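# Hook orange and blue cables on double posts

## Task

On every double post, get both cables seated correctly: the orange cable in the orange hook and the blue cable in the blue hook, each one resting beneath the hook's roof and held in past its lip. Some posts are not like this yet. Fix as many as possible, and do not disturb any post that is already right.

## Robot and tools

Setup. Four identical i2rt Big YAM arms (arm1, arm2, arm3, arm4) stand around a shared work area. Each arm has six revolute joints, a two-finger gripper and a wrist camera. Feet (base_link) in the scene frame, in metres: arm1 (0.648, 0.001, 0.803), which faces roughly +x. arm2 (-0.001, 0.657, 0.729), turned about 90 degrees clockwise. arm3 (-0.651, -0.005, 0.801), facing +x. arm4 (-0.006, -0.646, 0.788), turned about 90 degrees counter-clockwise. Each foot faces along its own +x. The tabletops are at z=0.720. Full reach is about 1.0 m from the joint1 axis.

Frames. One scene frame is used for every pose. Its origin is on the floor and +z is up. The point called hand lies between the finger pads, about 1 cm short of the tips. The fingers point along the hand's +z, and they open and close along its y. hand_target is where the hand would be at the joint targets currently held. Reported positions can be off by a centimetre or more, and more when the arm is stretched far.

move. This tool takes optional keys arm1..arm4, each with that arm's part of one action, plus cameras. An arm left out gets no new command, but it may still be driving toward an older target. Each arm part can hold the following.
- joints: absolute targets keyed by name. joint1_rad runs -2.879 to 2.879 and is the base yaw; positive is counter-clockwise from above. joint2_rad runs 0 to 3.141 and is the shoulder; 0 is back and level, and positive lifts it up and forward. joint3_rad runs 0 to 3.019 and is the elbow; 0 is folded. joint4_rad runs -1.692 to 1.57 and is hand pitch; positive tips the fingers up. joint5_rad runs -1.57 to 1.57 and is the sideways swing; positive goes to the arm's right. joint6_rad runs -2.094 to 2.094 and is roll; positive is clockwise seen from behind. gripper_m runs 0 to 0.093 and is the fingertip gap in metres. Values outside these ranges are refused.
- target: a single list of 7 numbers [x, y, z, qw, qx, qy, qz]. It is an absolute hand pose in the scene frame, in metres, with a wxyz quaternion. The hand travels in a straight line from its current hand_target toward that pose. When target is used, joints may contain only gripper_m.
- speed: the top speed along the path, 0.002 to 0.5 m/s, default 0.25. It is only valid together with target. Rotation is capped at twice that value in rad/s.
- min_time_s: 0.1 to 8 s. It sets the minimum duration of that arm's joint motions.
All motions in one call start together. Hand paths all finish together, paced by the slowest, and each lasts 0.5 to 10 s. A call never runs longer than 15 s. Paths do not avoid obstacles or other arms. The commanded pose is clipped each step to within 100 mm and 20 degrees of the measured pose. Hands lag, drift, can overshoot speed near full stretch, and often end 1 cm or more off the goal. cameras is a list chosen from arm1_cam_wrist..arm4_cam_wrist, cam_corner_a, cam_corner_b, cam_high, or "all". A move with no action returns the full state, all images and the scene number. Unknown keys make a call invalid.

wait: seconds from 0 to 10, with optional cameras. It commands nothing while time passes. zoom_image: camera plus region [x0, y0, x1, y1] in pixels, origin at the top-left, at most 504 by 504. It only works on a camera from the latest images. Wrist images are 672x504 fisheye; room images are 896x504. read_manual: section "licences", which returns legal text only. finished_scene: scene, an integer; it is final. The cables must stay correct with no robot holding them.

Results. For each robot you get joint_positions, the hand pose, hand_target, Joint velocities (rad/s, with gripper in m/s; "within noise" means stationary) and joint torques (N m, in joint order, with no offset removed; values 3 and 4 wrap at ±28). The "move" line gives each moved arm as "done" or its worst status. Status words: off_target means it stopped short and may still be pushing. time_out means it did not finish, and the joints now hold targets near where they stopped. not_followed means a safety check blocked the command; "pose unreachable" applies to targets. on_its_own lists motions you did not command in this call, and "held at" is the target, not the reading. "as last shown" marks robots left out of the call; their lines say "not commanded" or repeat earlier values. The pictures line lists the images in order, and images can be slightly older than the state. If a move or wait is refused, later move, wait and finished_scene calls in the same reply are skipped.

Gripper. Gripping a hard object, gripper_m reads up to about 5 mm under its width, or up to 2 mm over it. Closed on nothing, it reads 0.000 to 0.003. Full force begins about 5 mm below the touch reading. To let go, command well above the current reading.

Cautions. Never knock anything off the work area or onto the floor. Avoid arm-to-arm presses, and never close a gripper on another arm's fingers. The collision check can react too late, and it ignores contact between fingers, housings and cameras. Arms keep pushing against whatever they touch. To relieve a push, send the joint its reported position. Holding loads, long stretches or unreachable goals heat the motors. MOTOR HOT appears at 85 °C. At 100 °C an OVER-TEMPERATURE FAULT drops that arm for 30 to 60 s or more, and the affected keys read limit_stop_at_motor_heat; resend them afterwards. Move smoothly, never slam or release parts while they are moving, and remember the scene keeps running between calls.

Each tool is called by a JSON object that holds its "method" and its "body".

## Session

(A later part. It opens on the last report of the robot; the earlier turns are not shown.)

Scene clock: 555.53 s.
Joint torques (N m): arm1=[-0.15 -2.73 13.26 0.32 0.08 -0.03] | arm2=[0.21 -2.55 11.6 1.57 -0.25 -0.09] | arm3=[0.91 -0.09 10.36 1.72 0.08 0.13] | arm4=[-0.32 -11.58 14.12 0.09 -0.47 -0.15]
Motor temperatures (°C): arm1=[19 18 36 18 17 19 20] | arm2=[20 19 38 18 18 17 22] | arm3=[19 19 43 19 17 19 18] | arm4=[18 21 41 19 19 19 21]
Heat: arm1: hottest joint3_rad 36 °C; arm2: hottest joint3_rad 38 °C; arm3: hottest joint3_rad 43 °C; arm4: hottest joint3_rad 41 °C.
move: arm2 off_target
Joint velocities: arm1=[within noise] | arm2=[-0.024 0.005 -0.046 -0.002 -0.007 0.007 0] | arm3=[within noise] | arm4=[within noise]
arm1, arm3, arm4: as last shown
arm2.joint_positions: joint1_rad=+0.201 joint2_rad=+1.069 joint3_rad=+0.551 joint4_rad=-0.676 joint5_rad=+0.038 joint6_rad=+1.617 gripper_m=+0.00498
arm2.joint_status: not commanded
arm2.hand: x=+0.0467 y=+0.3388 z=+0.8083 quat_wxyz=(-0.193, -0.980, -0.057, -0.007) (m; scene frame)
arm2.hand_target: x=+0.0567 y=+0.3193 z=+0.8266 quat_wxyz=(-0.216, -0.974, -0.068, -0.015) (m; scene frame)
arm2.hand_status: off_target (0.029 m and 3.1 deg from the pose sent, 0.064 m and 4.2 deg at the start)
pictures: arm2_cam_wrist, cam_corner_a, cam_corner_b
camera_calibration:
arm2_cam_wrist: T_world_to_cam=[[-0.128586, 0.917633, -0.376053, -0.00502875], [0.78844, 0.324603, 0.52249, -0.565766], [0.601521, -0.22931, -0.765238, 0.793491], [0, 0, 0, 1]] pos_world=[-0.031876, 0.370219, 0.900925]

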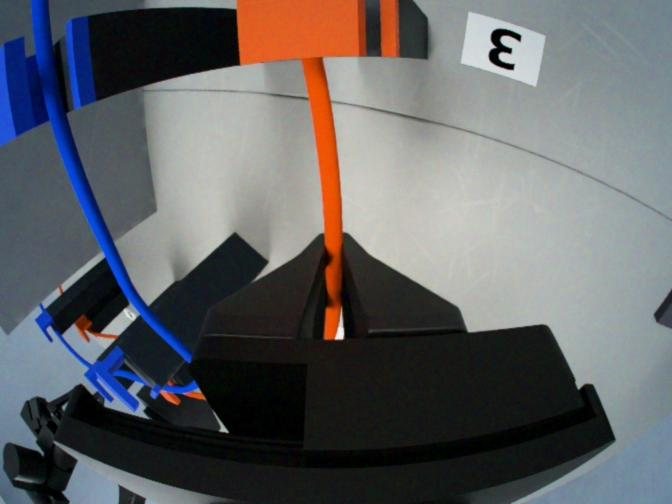

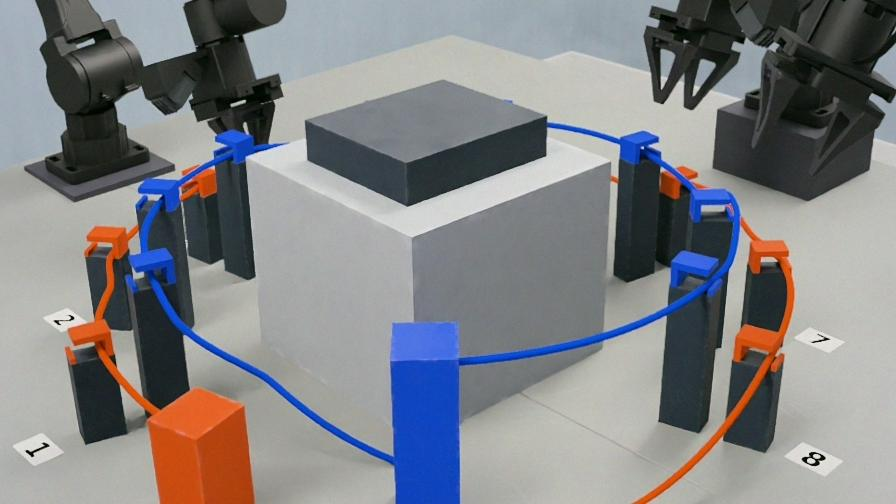

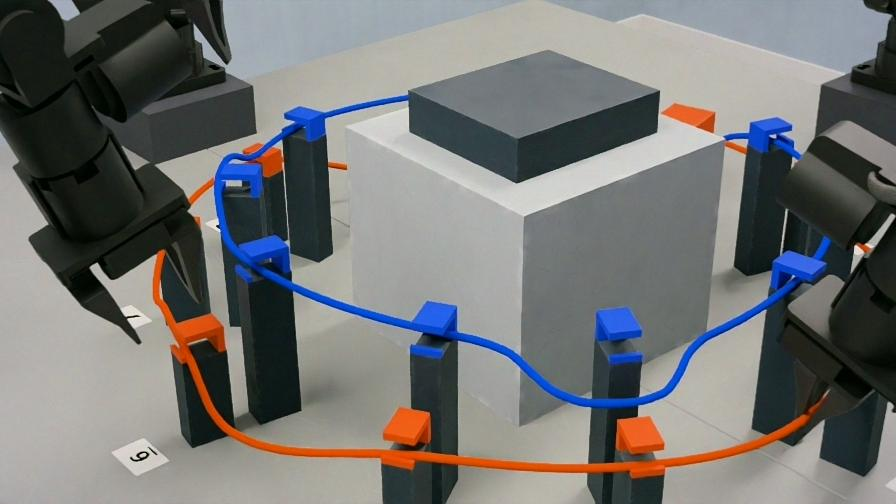

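{"method": "move", "body": {"arm4": {"target": [-0.005, -0.37, 0.93, 0.0038, 0.017, 0.9762, 0.2164], "speed": 0.25, "joints": {"gripper_m": 0.05}}, "cameras": ["arm4_cam_wrist", "cam_corner_a"]}}

Scene clock: 583.53 s.
Joint torques (N m): arm1=[-0.15 -2.73 13.26 0.34 0.08 -0.02] | arm2=[0.15 -2.9 11.62 1.69 -0.25 -0.09] | arm3=[0.97 -0.09 10.35 1.72 0.08 0.14] | arm4=[1.79 -1.79 11.14 1.14 0.27 0.12]
Motor temperatures (°C): arm1=[19 18 37 18 17 19 20] | arm2=[20 19 37 18 18 17 23] | arm3=[19 19 43 19 17 19 18] | arm4=[18 21 41 19 19 19 20]
Heat: arm1: hottest joint3_rad 37 °C; arm2: hottest joint3_rad 37 °C; arm3: hottest joint3_rad 43 °C; arm4: hottest joint3_rad 41 °C.
move: arm4 done
Joint velocities: within noise
arm1, arm2: as last shown
arm3.joint_positions: joint1_rad=+0.145 joint2_rad=+0.626 joint3_rad=+1.455 joint4_rad=-1.187 joint5_rad=+0.179 joint6_rad=-0.147 gripper_m=+0.09396
arm3.joint_status: not commanded
arm3.hand: x=-0.3972 y=-0.0112 z=+1.4006 quat_wxyz=(-0.560, +0.056, -0.823, +0.080) (m; scene frame)
arm3.hand_target: x=-0.4011 y=-0.0118 z=+1.4114 quat_wxyz=(-0.570, +0.054, -0.816, +0.079) (m; scene frame)
arm3.hand_status: not commanded
arm4.joint_positions: joint1_rad=-0.005 joint2_rad=+0.755 joint3_rad=+0.563 joint4_rad=-0.944 joint5_rad=+0.011 joint6_rad=+1.594 gripper_m=+0.05011
arm4.joint_status: all done
arm4.hand: x=-0.0018 y=-0.3725 z=+0.9265 quat_wxyz=(-0.005, -0.016, -0.978, -0.210) (m; scene frame)
arm4.hand_target: x=-0.0050 y=-0.3700 z=+0.9301 quat_wxyz=(-0.004, -0.017, -0.976, -0.216) (m; scene frame)
arm4.hand_status: done (0.005 m and 0.8 deg from the pose sent, 0.211 m and 45.9 deg at the start)
pictures: arm4_cam_wrist, cam_corner_a
camera_calibration:
arm4_cam_wrist: T_world_to_cam=[[-0.0235056, -0.908039, -0.418225, 0.048635], [-0.818877, -0.222492, 0.529091, -0.571867], [-0.573487, 0.354912, -0.738343, 0.938557], [0, 0, 0, 1]] pos_world=[0.071105, -0.416178, 1.01589]

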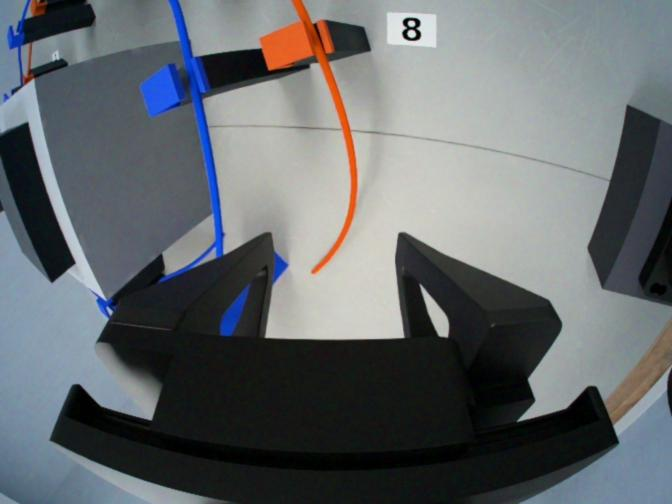

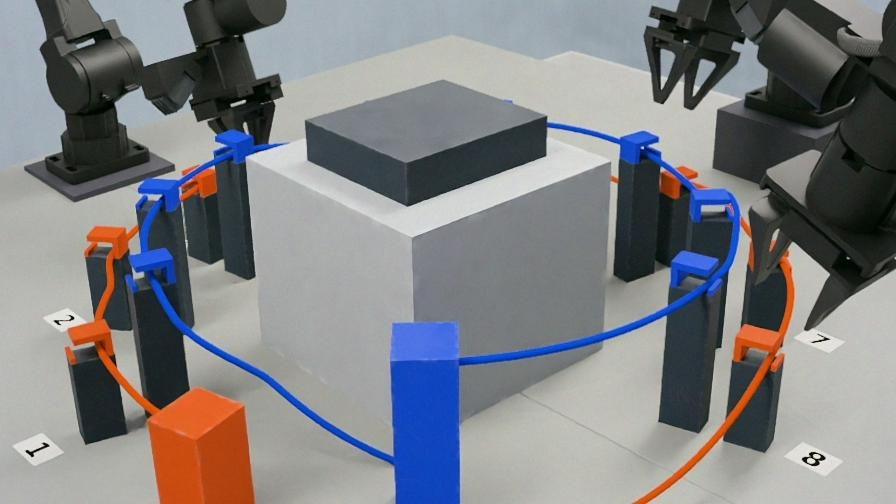

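{"method": "move", "body": {"arm4": {"target": [-0.004, -0.319, 0.794, 0.0038, 0.017, 0.9762, 0.2164], "speed": 0.15}, "cameras": ["arm4_cam_wrist"]}}

Scene clock: 595.23 s.
Joint torques (N m): arm1=[-0.09 -2.73 13.26 0.32 0.08 -0.02] | arm2=[0.21 -2.84 11.56 1.69 -0.25 -0.1] | arm3=[0.97 -0.15 10.35 1.73 0.09 0.14] | arm4=[1.32 -4.6 8.27 1.48 0.21 0.11]
Motor temperatures (°C): arm1=[19 18 37 18 17 19 20] | arm2=[20 19 37 18 18 17 23] | arm3=[19 19 43 19 17 19 18] | arm4=[18 21 41 19 19 19 20]
Heat: arm1: hottest joint3_rad 37 °C; arm2: hottest joint3_rad 37 °C; arm3: hottest joint3_rad 43 °C; arm4: hottest joint3_rad 41 °C.
move: arm4 done
Joint velocities: within noise
arm1, arm2, arm3: as last shown
arm4.joint_positions: joint1_rad=-0.005 joint2_rad=+1.210 joint3_rad=+0.407 joint4_rad=-0.329 joint5_rad=+0.011 joint6_rad=+1.595 gripper_m=+0.05011
arm4.joint_status: not commanded
arm4.hand: x=-0.0010 y=-0.3237 z=+0.7938 quat_wxyz=(-0.005, -0.016, -0.977, -0.212) (m; scene frame)
arm4.hand_target: x=-0.0040 y=-0.3191 z=+0.7941 quat_wxyz=(-0.004, -0.017, -0.976, -0.216) (m; scene frame)
arm4.hand_status: done (0.006 m and 0.6 deg from the pose sent, 0.143 m and 0.8 deg at the start)
pictures: arm4_cam_wrist
camera_calibration:
arm4_cam_wrist: T_world_to_cam=[[-0.023812, -0.906429, -0.421687, 0.0406965], [-0.81888, -0.224277, 0.528332, -0.490112], [-0.57347, 0.357892, -0.736916, 0.823545], [0, 0, 0, 1]] pos_world=[0.0719048, -0.367772, 0.882987]

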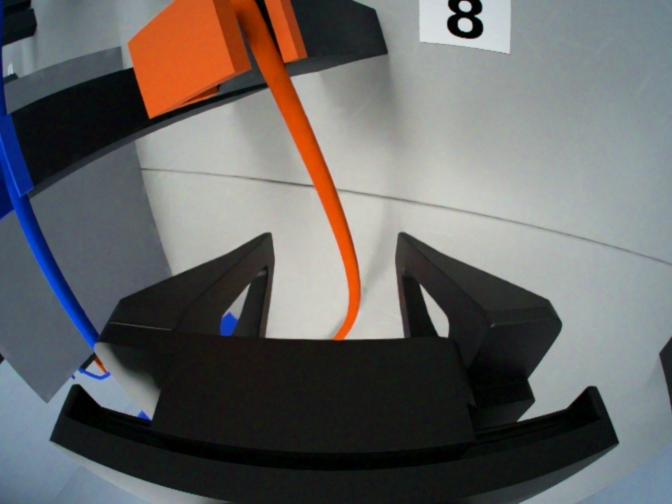

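{"method": "zoom_image", "body": {"camera": "arm4_cam_wrist", "region": [220, 0, 420, 350]}}

Scaled by 1.440 from the camera's 672x504 image, which has a finer 960x720 frame.

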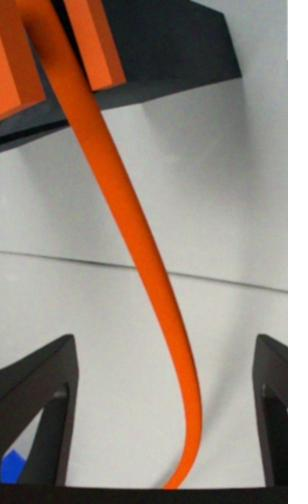

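{"method": "move", "body": {"arm4": {"target": [-0.015, -0.3145, 0.772, 0.0038, 0.017, 0.9762, 0.2164], "speed": 0.12}, "cameras": ["arm4_cam_wrist"]}}

Scene clock: 605.90 s.
Joint torques (N m): arm1=[-0.15 -2.73 13.26 0.34 0.08 -0.03] | arm2=[0.15 -2.84 11.59 1.72 -0.25 -0.09] | arm3=[0.97 -0.15 10.32 1.72 0.08 0.13] | arm4=[1.55 -5.19 7.1 1.44 0.28 0.11]
Motor temperatures (°C): arm1=[19 18 37 18 17 19 20] | arm2=[20 19 37 18 17 17 23] | arm3=[19 19 43 19 17 19 18] | arm4=[18 21 39 19 19 19 20]
Heat: arm1: hottest joint3_rad 37 °C; arm2: hottest joint3_rad 37 °C; arm3: hottest joint3_rad 43 °C; arm4: hottest joint3_rad 39 °C.
move: arm4 done
Joint velocities: within noise
arm1, arm2, arm3: as last shown
arm4.joint_positions: joint1_rad=+0.035 joint2_rad=+1.304 joint3_rad=+0.399 joint4_rad=-0.224 joint5_rad=+0.029 joint6_rad=+1.630 gripper_m=+0.05011
arm4.joint_status: not commanded
arm4.hand: x=-0.0108 y=-0.3169 z=+0.7731 quat_wxyz=(-0.005, -0.016, -0.977, -0.213) (m; scene frame)
arm4.hand_target: x=-0.0149 y=-0.3146 z=+0.7720 quat_wxyz=(-0.004, -0.017, -0.976, -0.216) (m; scene frame)
arm4.hand_status: done (0.005 m and 0.4 deg from the pose sent, 0.027 m and 0.6 deg at the start)
pictures: arm4_cam_wrist
camera_calibration:
arm4_cam_wrist: T_world_to_cam=[[-0.0237852, -0.904986, -0.424776, 0.0407691], [-0.819099, -0.225961, 0.527275, -0.485453], [-0.573159, 0.360475, -0.735898, 0.800247], [0, 0, 0, 1]] pos_world=[0.0620053, -0.361267, 0.862185]

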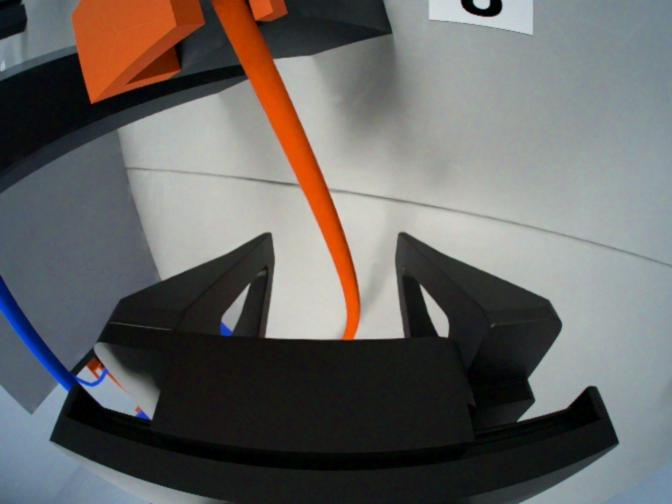

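{"method": "move", "body": {"arm4": {"joints": {"gripper_m": 0.004}}, "cameras": ["arm1_cam_wrist", "arm4_cam_wrist"]}}

{"method": "zoom_image", "body": {"camera": "arm1_cam_wrist", "region": [280, 20, 440, 180]}}

Scene clock: 616.70 s.
Joint torques (N m): arm1=[-0.15 -2.73 13.26 0.34 0.08 -0.02] | arm2=[0.32 -2.96 11.6 1.69 -0.25 -0.1] | arm3=[0.97 -0.21 10.33 1.72 0.07 0.13] | arm4=[1.79 -5.01 7.12 1.54 0.28 0.15]
Motor temperatures (°C): arm1=[19 18 37 18 17 19 20] | arm2=[20 19 38 18 17 17 23] | arm3=[19 19 43 19 17 19 18] | arm4=[18 21 37 19 19 19 20]
Heat: arm1: hottest joint3_rad 37 °C; arm2: hottest joint3_rad 38 °C; arm3: hottest joint3_rad 43 °C; arm4: hottest joint3_rad 37 °C.
move: arm4 done
Joint velocities: arm1=[within noise] | arm2=[within noise] | arm3=[within noise] | arm4=[0.005 0.005 0.007 -0.012 -0.081 0.051 -0.005]
arm1.joint_positions: joint1_rad=+0.082 joint2_rad=+0.907 joint3_rad=+0.511 joint4_rad=-0.793 joint5_rad=+0.079 joint6_rad=-1.409 gripper_m=+0.04992
arm1.joint_status: not commanded
arm1.hand: x=+0.3623 y=-0.0019 z=+0.9000 quat_wxyz=(-0.151, +0.732, +0.652, -0.129) (m; scene frame)
arm1.hand_target: x=+0.3499 y=-0.0044 z=+0.9197 quat_wxyz=(-0.162, +0.731, +0.647, -0.144) (m; scene frame)
arm1.hand_status: not commanded
arm2, arm3: as last shown
arm4.joint_positions: joint1_rad=+0.035 joint2_rad=+1.304 joint3_rad=+0.399 joint4_rad=-0.224 joint5_rad=+0.029 joint6_rad=+1.630 gripper_m=+0.00450
arm4.joint_status: all done
arm4.hand: x=-0.0109 y=-0.3169 z=+0.7731 quat_wxyz=(-0.005, -0.016, -0.977, -0.213) (m; scene frame)
arm4.hand_target: x=-0.0150 y=-0.3147 z=+0.7720 quat_wxyz=(-0.004, -0.017, -0.976, -0.216) (m; scene frame)
arm4.hand_status: not commanded
pictures: arm1_cam_wrist, arm4_cam_wrist
camera_calibration:
arm1_cam_wrist: T_world_to_cam=[[-0.914939, 0.0969452, 0.391776, -0.0224986], [0.314681, 0.779179, 0.542085, -0.596856], [-0.252711, 0.619259, -0.743408, 0.885792], [0, 0, 0, 1]] pos_world=[0.391083, -0.0812963, 0.990866]
arm4_cam_wrist: T_world_to_cam=[[-0.0237934, -0.905014, -0.424715, 0.0407044], [-0.819008, -0.225977, 0.52741, -0.485662], [-0.573289, 0.360394, -0.735837, 0.800116], [0, 0, 0, 1]] pos_world=[0.0619051, -0.361267, 0.862186]

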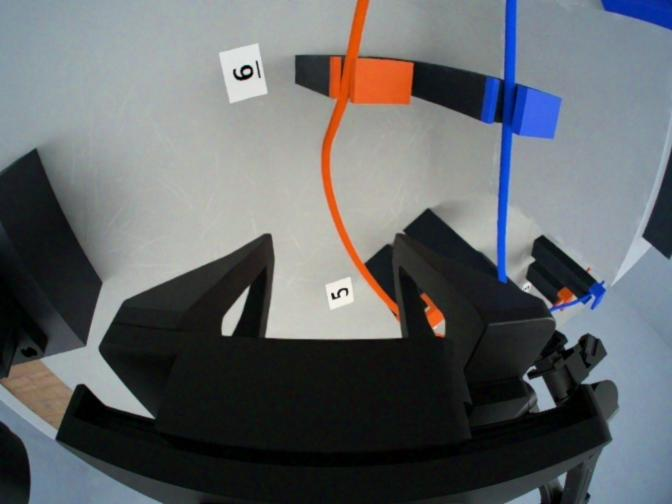

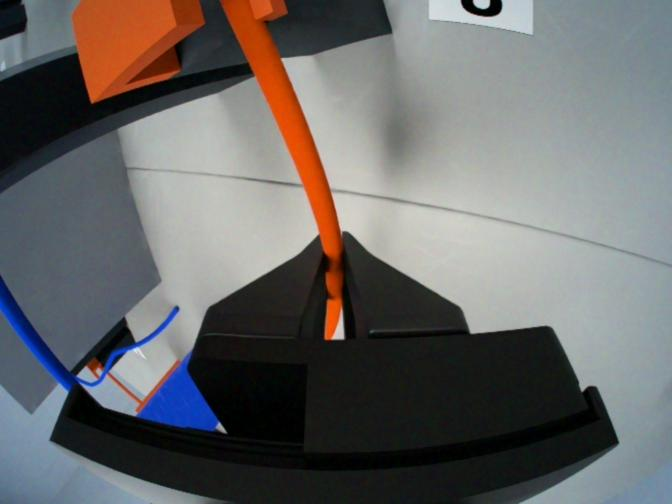

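Scaled by 3.150 from the camera's 672x504 image, which has a finer 960x720 frame.

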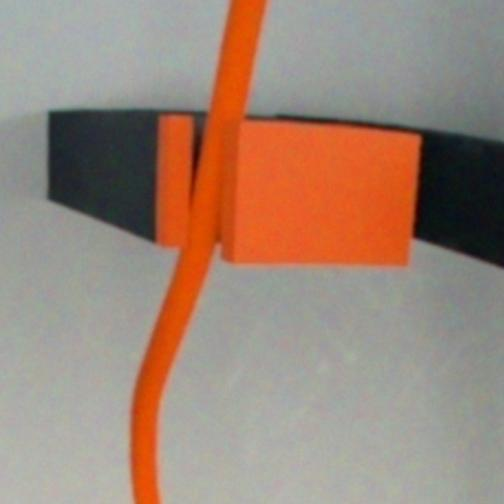

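{"method": "move", "body": {"arm4": {"target": [-0.07, -0.302, 0.792, 0.0038, 0.017, 0.9762, 0.2164], "speed": 0.08}, "cameras": ["arm1_cam_wrist", "arm4_cam_wrist", "arm2_cam_wrist", "cam_corner_a", "cam_corner_b"]}}

Scene clock: 621.70 s.
Joint torques (N m): arm1=[-0.09 -2.67 13.26 0.35 0.08 -0.03] | arm2=[0.21 -2.96 11.58 1.72 -0.25 -0.1] | arm3=[1.03 -0.03 10.36 1.7 0.08 0.13] | arm4=[1.85 -6.53 10.47 0.55 0.33 0.17]
Motor temperatures (°C): arm1=[19 18 37 18 17 19 20] | arm2=[20 19 38 18 17 17 23] | arm3=[19 19 43 19 17 19 18] | arm4=[18 21 37 19 19 19 21]
Heat: arm1: hottest joint3_rad 37 °C; arm2: hottest joint3_rad 38 °C; arm3: hottest joint3_rad 43 °C; arm4: hottest joint3_rad 37 °C.
move: arm4 off_target
Joint velocities: within noise
arm1, arm3: as last shown
arm2.joint_positions: joint1_rad=+0.201 joint2_rad=+1.069 joint3_rad=+0.551 joint4_rad=-0.676 joint5_rad=+0.037 joint6_rad=+1.617 gripper_m=+0.00498
arm2.joint_status: not commanded
arm2.hand: x=+0.0468 y=+0.3388 z=+0.8083 quat_wxyz=(-0.193, -0.980, -0.057, -0.007) (m; scene frame)
arm2.hand_target: x=+0.0567 y=+0.3194 z=+0.8266 quat_wxyz=(-0.216, -0.974, -0.068, -0.015) (m; scene frame)
arm2.hand_status: not commanded
arm4.joint_positions: joint1_rad=+0.232 joint2_rad=+1.304 joint3_rad=+0.436 joint4_rad=-0.301 joint5_rad=+0.113 joint6_rad=+1.809 gripper_m=+0.00418
arm4.joint_status: not commanded
arm4.hand: x=-0.0613 y=-0.3195 z=+0.7788 quat_wxyz=(-0.009, -0.016, -0.980, -0.200) (m; scene frame)
arm4.hand_target: x=-0.0699 y=-0.3026 z=+0.7923 quat_wxyz=(-0.003, -0.017, -0.976, -0.216) (m; scene frame)
arm4.hand_status: off_target (0.024 m and 2.0 deg from the pose sent, 0.064 m and 0.4 deg at the start)
pictures: arm1_cam_wrist, arm2_cam_wrist, arm4_cam_wrist, cam_corner_a, cam_corner_b
camera_calibration:
arm1_cam_wrist: T_world_to_cam=[[-0.914939, 0.0969452, 0.391776, -0.0224986], [0.314681, 0.779179, 0.542085, -0.596856], [-0.252711, 0.619259, -0.743408, 0.885792], [0, 0, 0, 1]] pos_world=[0.391083, -0.0812963, 0.990866]
arm2_cam_wrist: T_world_to_cam=[[-0.128641, 0.917643, -0.376008, -0.00507439], [0.788194, 0.324711, 0.522794, -0.566088], [0.601832, -0.229115, -0.765052, 0.793261], [0, 0, 0, 1]] pos_world=[-0.0318764, 0.370219, 0.900925]
arm4_cam_wrist: T_world_to_cam=[[-0.0208502, -0.916117, -0.400368, 0.017196], [-0.822955, -0.211671, 0.527201, -0.526063], [-0.567724, 0.340477, -0.74951, 0.780984], [0, 0, 0, 1]] pos_world=[0.0108156, -0.361505, 0.86958]

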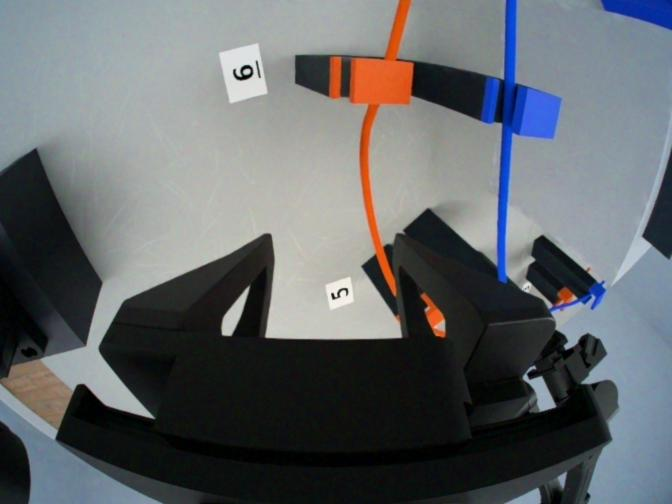

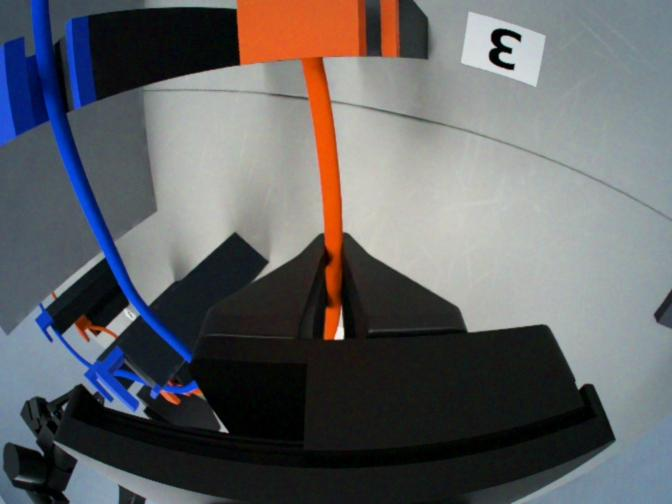

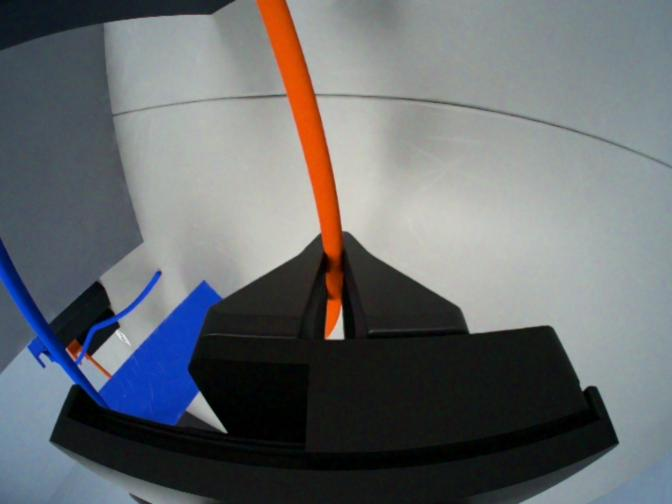

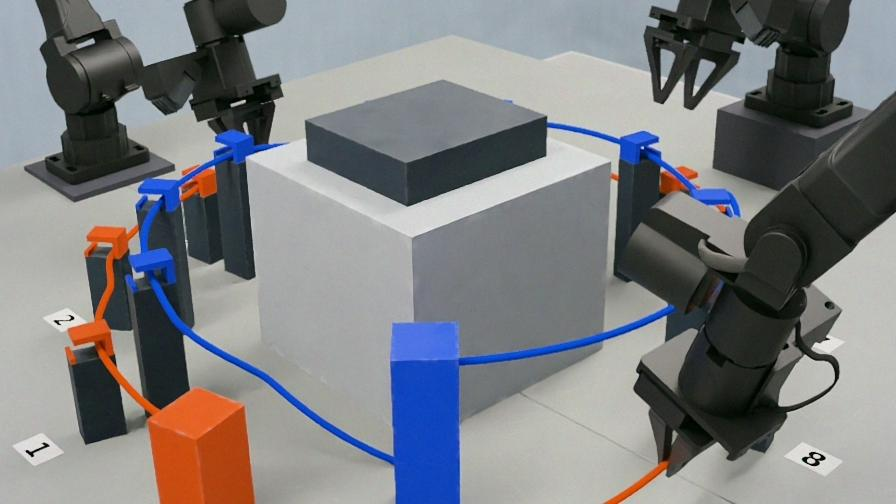

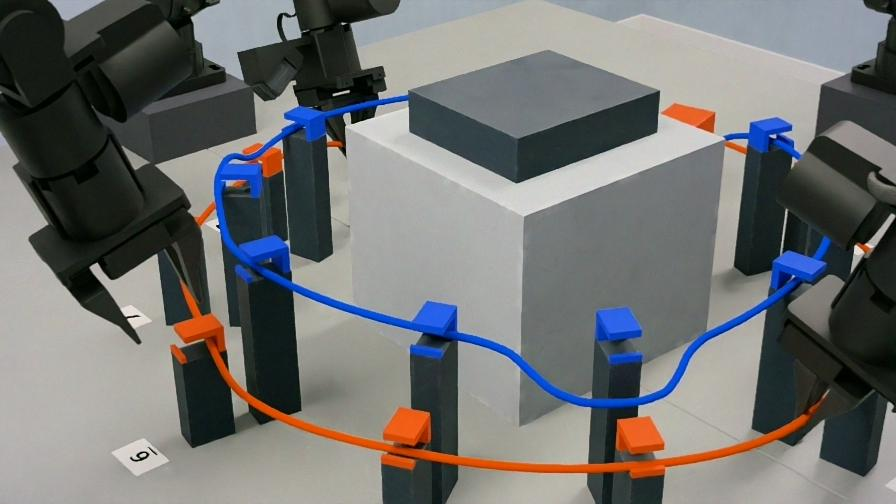

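{"method": "zoom_image", "body": {"camera": "cam_corner_b", "region": [370, 390, 500, 504]}}

{"method": "zoom_image", "body": {"camera": "cam_corner_b", "region": [580, 400, 710, 504]}}

{"method": "zoom_image", "body": {"camera": "cam_corner_b", "region": [140, 180, 290, 430]}}

{"method": "zoom_image", "body": {"camera": "cam_corner_a", "region": [640, 130, 820, 330]}}

Scaled by 3.877 from the camera's 896x504 image, which has a finer 1280x720 frame.

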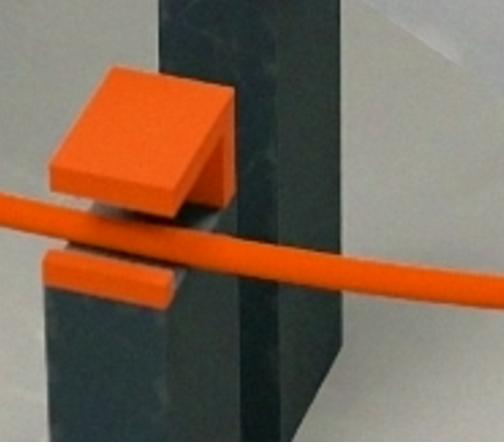

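Scaled by 3.877 from the camera's 896x504 image, which has a finer 1280x720 frame.

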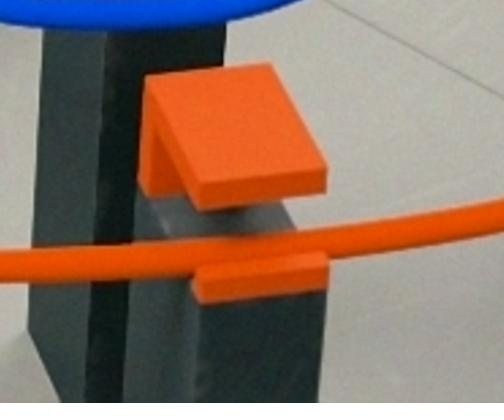

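Scaled by 2.016 from the camera's 896x504 image, which has a finer 1280x720 frame.

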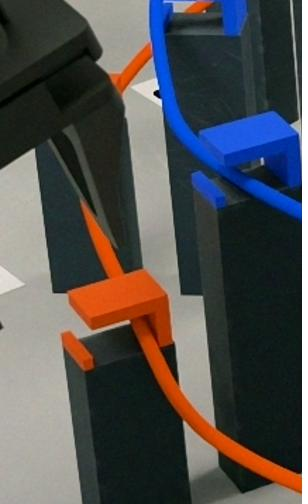

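Scaled by 2.520 from the camera's 896x504 image, which has a finer 1280x720 frame.

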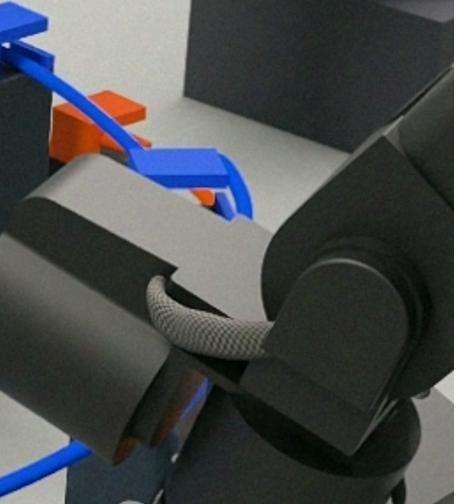

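{"method": "move", "body": {"arm4": {"target": [-0.108, -0.298, 0.797, 0.0038, 0.017, 0.9762, 0.2164], "speed": 0.08}, "cameras": ["arm1_cam_wrist", "arm4_cam_wrist", "cam_corner_a", "cam_corner_b", "cam_high"]}}

Scene clock: 635.27 s.
Joint torques (N m): arm1=[-0.15 -2.73 13.26 0.34 0.08 -0.02] | arm2=[0.15 -2.84 11.6 1.65 -0.21 -0.1] | arm3=[0.91 -0.15 10.32 1.72 0.08 0.13] | arm4=[2.26 -6.12 11.04 0.54 0.17 0.13]
Motor temperatures (°C): arm1=[19 18 37 18 17 19 20] | arm2=[20 19 38 18 17 17 23] | arm3=[19 19 43 19 17 19 18] | arm4=[18 21 36 19 19 19 21]
Heat: arm1: hottest joint3_rad 37 °C; arm2: hottest joint3_rad 38 °C; arm3: hottest joint3_rad 43 °C; arm4: hottest joint3_rad 36 °C.
move: arm4 off_target
Joint velocities: within noise
arm1, arm3: as last shown
arm2.joint_positions: joint1_rad=+0.201 joint2_rad=+1.069 joint3_rad=+0.551 joint4_rad=-0.673 joint5_rad=+0.037 joint6_rad=+1.617 gripper_m=+0.00498
arm2.joint_status: not commanded
arm2.hand: x=+0.0470 y=+0.3381 z=+0.8086 quat_wxyz=(-0.195, -0.979, -0.057, -0.007) (m; scene frame)
arm2.hand_target: x=+0.0567 y=+0.3193 z=+0.8266 quat_wxyz=(-0.216, -0.974, -0.068, -0.015) (m; scene frame)
arm2.hand_status: not commanded
arm4.joint_positions: joint1_rad=+0.351 joint2_rad=+1.319 joint3_rad=+0.478 joint4_rad=-0.337 joint5_rad=+0.169 joint6_rad=+1.922 gripper_m=+0.00418
arm4.joint_status: not commanded
arm4.hand: x=-0.0944 y=-0.3146 z=+0.7864 quat_wxyz=(-0.013, -0.018, -0.979, -0.205) (m; scene frame)
arm4.hand_target: x=-0.1078 y=-0.2989 z=+0.7974 quat_wxyz=(-0.003, -0.017, -0.976, -0.216) (m; scene frame)
arm4.hand_status: off_target (0.024 m and 1.7 deg from the pose sent, 0.054 m and 2.0 deg at the start)
pictures: arm1_cam_wrist, arm4_cam_wrist, cam_corner_a, cam_corner_b, cam_high
camera_calibration:
arm1_cam_wrist: T_world_to_cam=[[-0.914939, 0.0969452, 0.391776, -0.0224986], [0.314681, 0.779179, 0.542085, -0.596856], [-0.252711, 0.619259, -0.743408, 0.885792], [0, 0, 0, 1]] pos_world=[0.391083, -0.0812963, 0.990866]
arm4_cam_wrist: T_world_to_cam=[[-0.0238993, -0.912281, -0.408867, 0.0317386], [-0.827243, -0.211597, 0.520477, -0.551313], [-0.561336, 0.350672, -0.749621, 0.770187], [0, 0, 0, 1]] pos_world=[-0.0229773, -0.357784, 0.877271]

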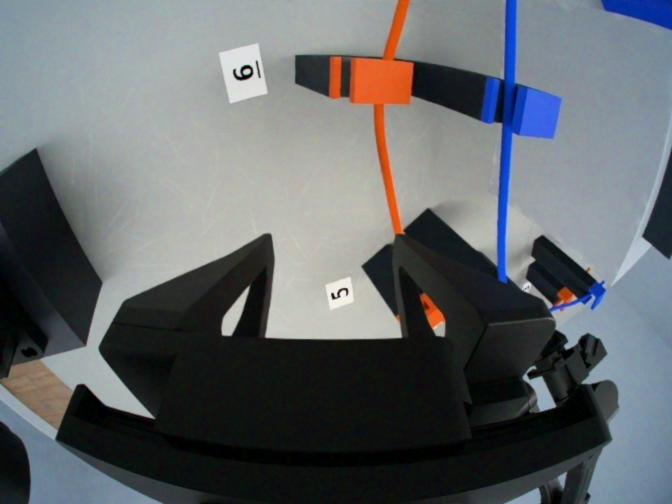

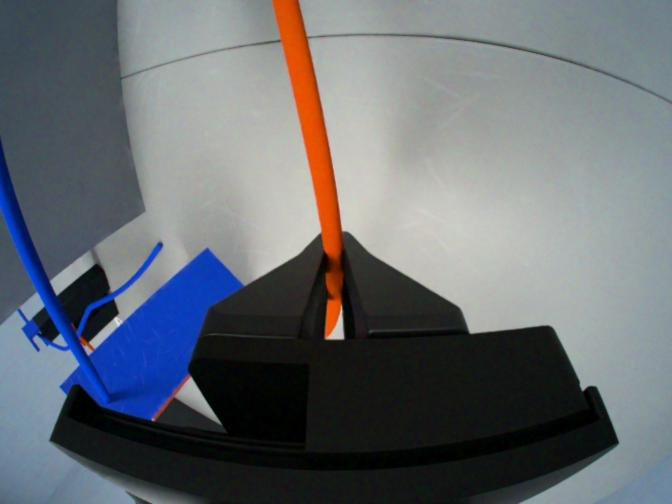

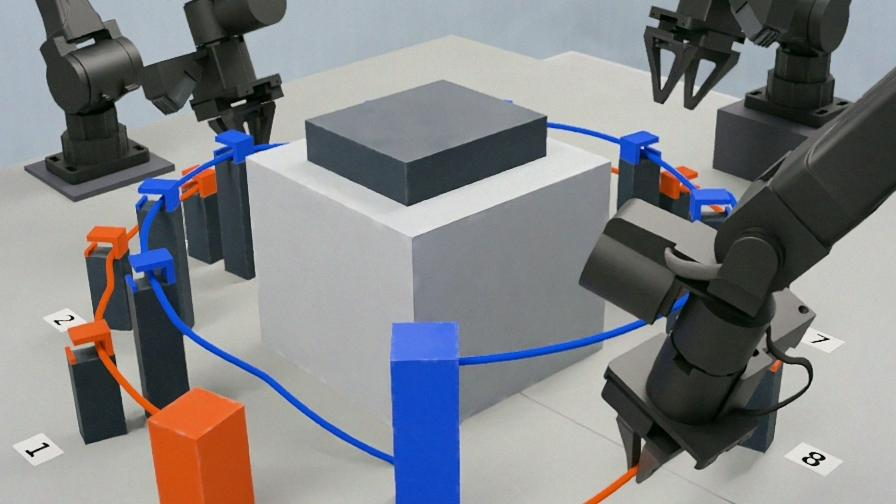

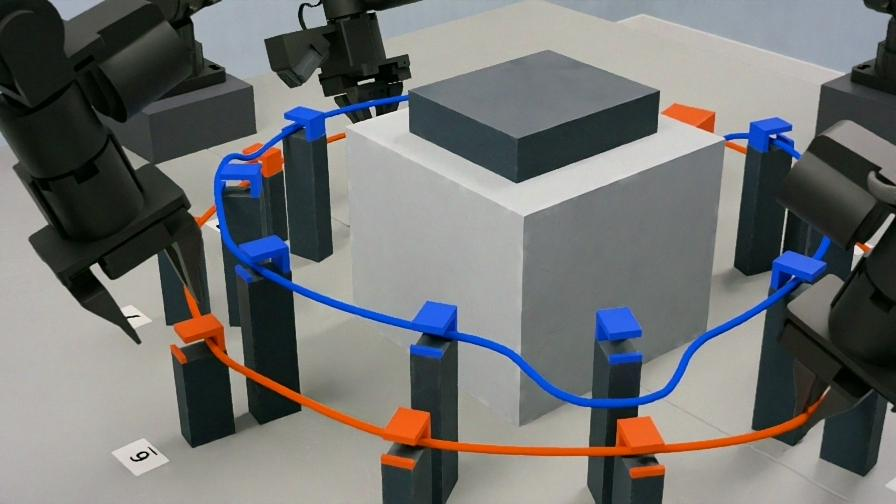

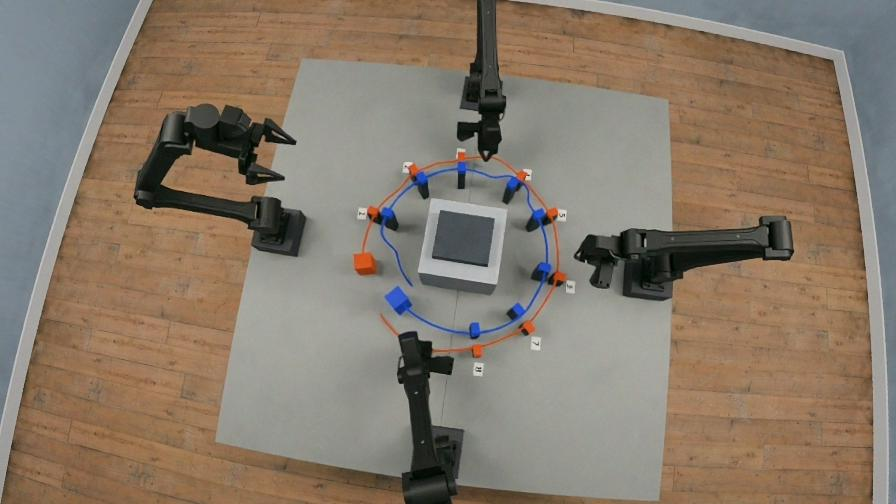

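{"method": "move", "body": {"arm2": {"joints": {"joint1_rad": 0.201, "joint2_rad": 1.069, "joint3_rad": 0.551, "joint4_rad": -0.673, "joint5_rad": 0.037, "joint6_rad": 1.617}}, "cameras": []}}

{"method": "move", "body": {"arm2": {"joints": {"gripper_m": 0.04}}, "cameras": ["arm2_cam_wrist", "cam_corner_a", "cam_corner_b"]}}

Scene clock: 638.97 s.
Joint torques (N m): arm1=[-0.09 -2.67 13.26 0.34 0.08 -0.02] | arm2=[-0.79 -3.49 8.27 1.28 0.14 -0.01] | arm3=[1.03 -0.03 10.33 1.72 0.08 0.14] | arm4=[2.14 -5.77 11.02 0.58 0.15 0.16]
Motor temperatures (°C): arm1=[19 18 37 18 17 19 20] | arm2=[20 19 38 18 17 17 23] | arm3=[19 19 43 19 17 19 18] | arm4=[18 21 36 19 19 19 21]
Heat: arm1: hottest joint3_rad 37 °C; arm2: hottest joint3_rad 38 °C; arm3: hottest joint3_rad 43 °C; arm4: hottest joint3_rad 36 °C.
move: arm2 done
Joint velocities: within noise
arm1, arm3, arm4: as last shown
arm2.joint_positions: joint1_rad=+0.201 joint2_rad=+1.069 joint3_rad=+0.551 joint4_rad=-0.673 joint5_rad=+0.038 joint6_rad=+1.617 gripper_m=+0.00498
arm2.joint_status: all done
arm2.hand: x=+0.0468 y=+0.3380 z=+0.8086 quat_wxyz=(-0.195, -0.979, -0.057, -0.007) (m; scene frame)
arm2.hand_target: x=+0.0469 y=+0.3379 z=+0.8087 quat_wxyz=(-0.195, -0.979, -0.057, -0.007) (m; scene frame)
arm2.hand_status: not commanded
arm4.hand: x=-0.0945 y=-0.3146 z=+0.7864 quat_wxyz=(-0.013, -0.018, -0.979, -0.205) (m; scene frame)
arm4.hand_target: x=-0.1079 y=-0.2989 z=+0.7974 quat_wxyz=(-0.003, -0.017, -0.976, -0.216) (m; scene frame)
pictures: none
No camera images: "cameras" was empty.

Scene clock: 639.60 s.
Joint torques (N m): arm1=[-0.09 -2.73 13.26 0.32 0.08 -0.02] | arm2=[-0.79 -3.43 8.23 1.29 0.16 -0.01] | arm3=[0.97 -0.03 10.32 1.69 0.08 0.14] | arm4=[1.9 -5.71 10.99 0.59 0.18 0.15]
Motor temperatures (°C): arm1=[19 18 37 18 17 19 20] | arm2=[20 19 38 18 17 17 23] | arm3=[19 19 43 19 17 19 18] | arm4=[18 21 36 19 19 19 21]
Heat: arm1: hottest joint3_rad 37 °C; arm2: hottest joint3_rad 38 °C; arm3: hottest joint3_rad 43 °C; arm4: hottest joint3_rad 36 °C.
move: arm2 done
Joint velocities: within noise
arm1, arm3: as last shown
arm2.joint_positions: joint1_rad=+0.201 joint2_rad=+1.069 joint3_rad=+0.551 joint4_rad=-0.673 joint5_rad=+0.038 joint6_rad=+1.617 gripper_m=+0.03983
arm2.joint_status: all done
arm2.hand: x=+0.0468 y=+0.3380 z=+0.8086 quat_wxyz=(-0.195, -0.979, -0.057, -0.007) (m; scene frame)
arm2.hand_target: x=+0.0469 y=+0.3379 z=+0.8087 quat_wxyz=(-0.195, -0.979, -0.057, -0.007) (m; scene frame)
arm2.hand_status: not commanded
arm4.joint_positions: joint1_rad=+0.354 joint2_rad=+1.319 joint3_rad=+0.478 joint4_rad=-0.337 joint5_rad=+0.169 joint6_rad=+1.923 gripper_m=+0.00418
arm4.joint_status: not commanded
arm4.hand: x=-0.0957 y=-0.3149 z=+0.7864 quat_wxyz=(-0.012, -0.017, -0.979, -0.205) (m; scene frame)
arm4.hand_target: x=-0.1077 y=-0.2988 z=+0.7975 quat_wxyz=(-0.004, -0.017, -0.976, -0.216) (m; scene frame)
arm4.hand_status: not commanded
pictures: arm2_cam_wrist, cam_corner_a, cam_corner_b
camera_calibration:
arm2_cam_wrist: T_world_to_cam=[[-0.128339, 0.916346, -0.379262, -0.00112138], [0.788154, 0.326361, 0.521825, -0.565764], [0.601948, -0.231947, -0.764107, 0.793493], [0, 0, 0, 1]] pos_world=[-0.0318759, 0.369719, 0.901118]

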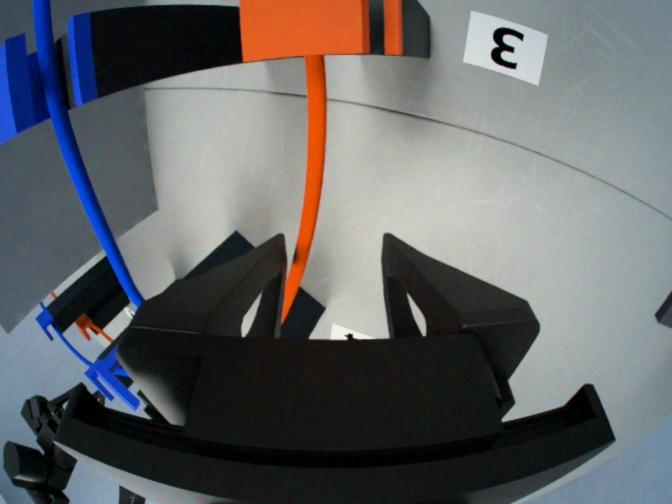

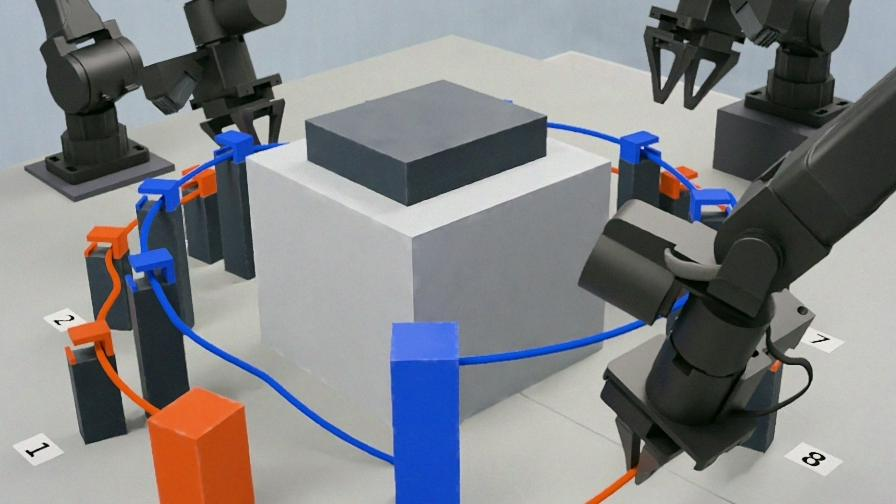

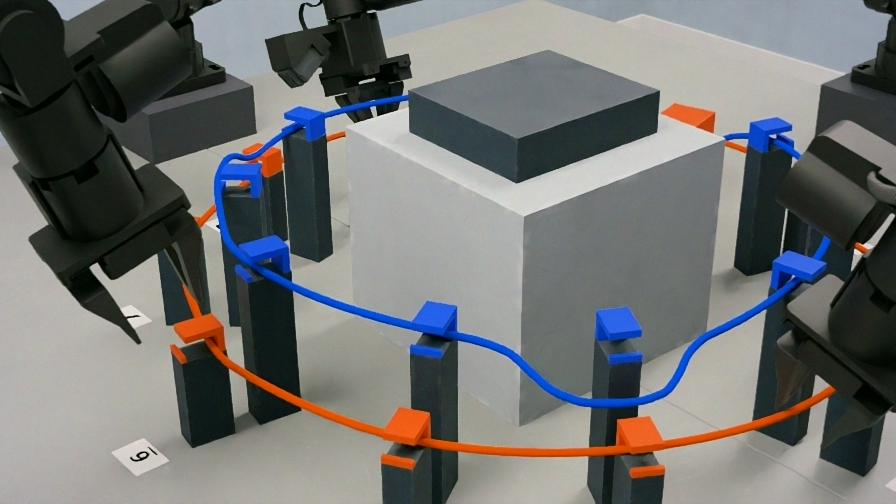

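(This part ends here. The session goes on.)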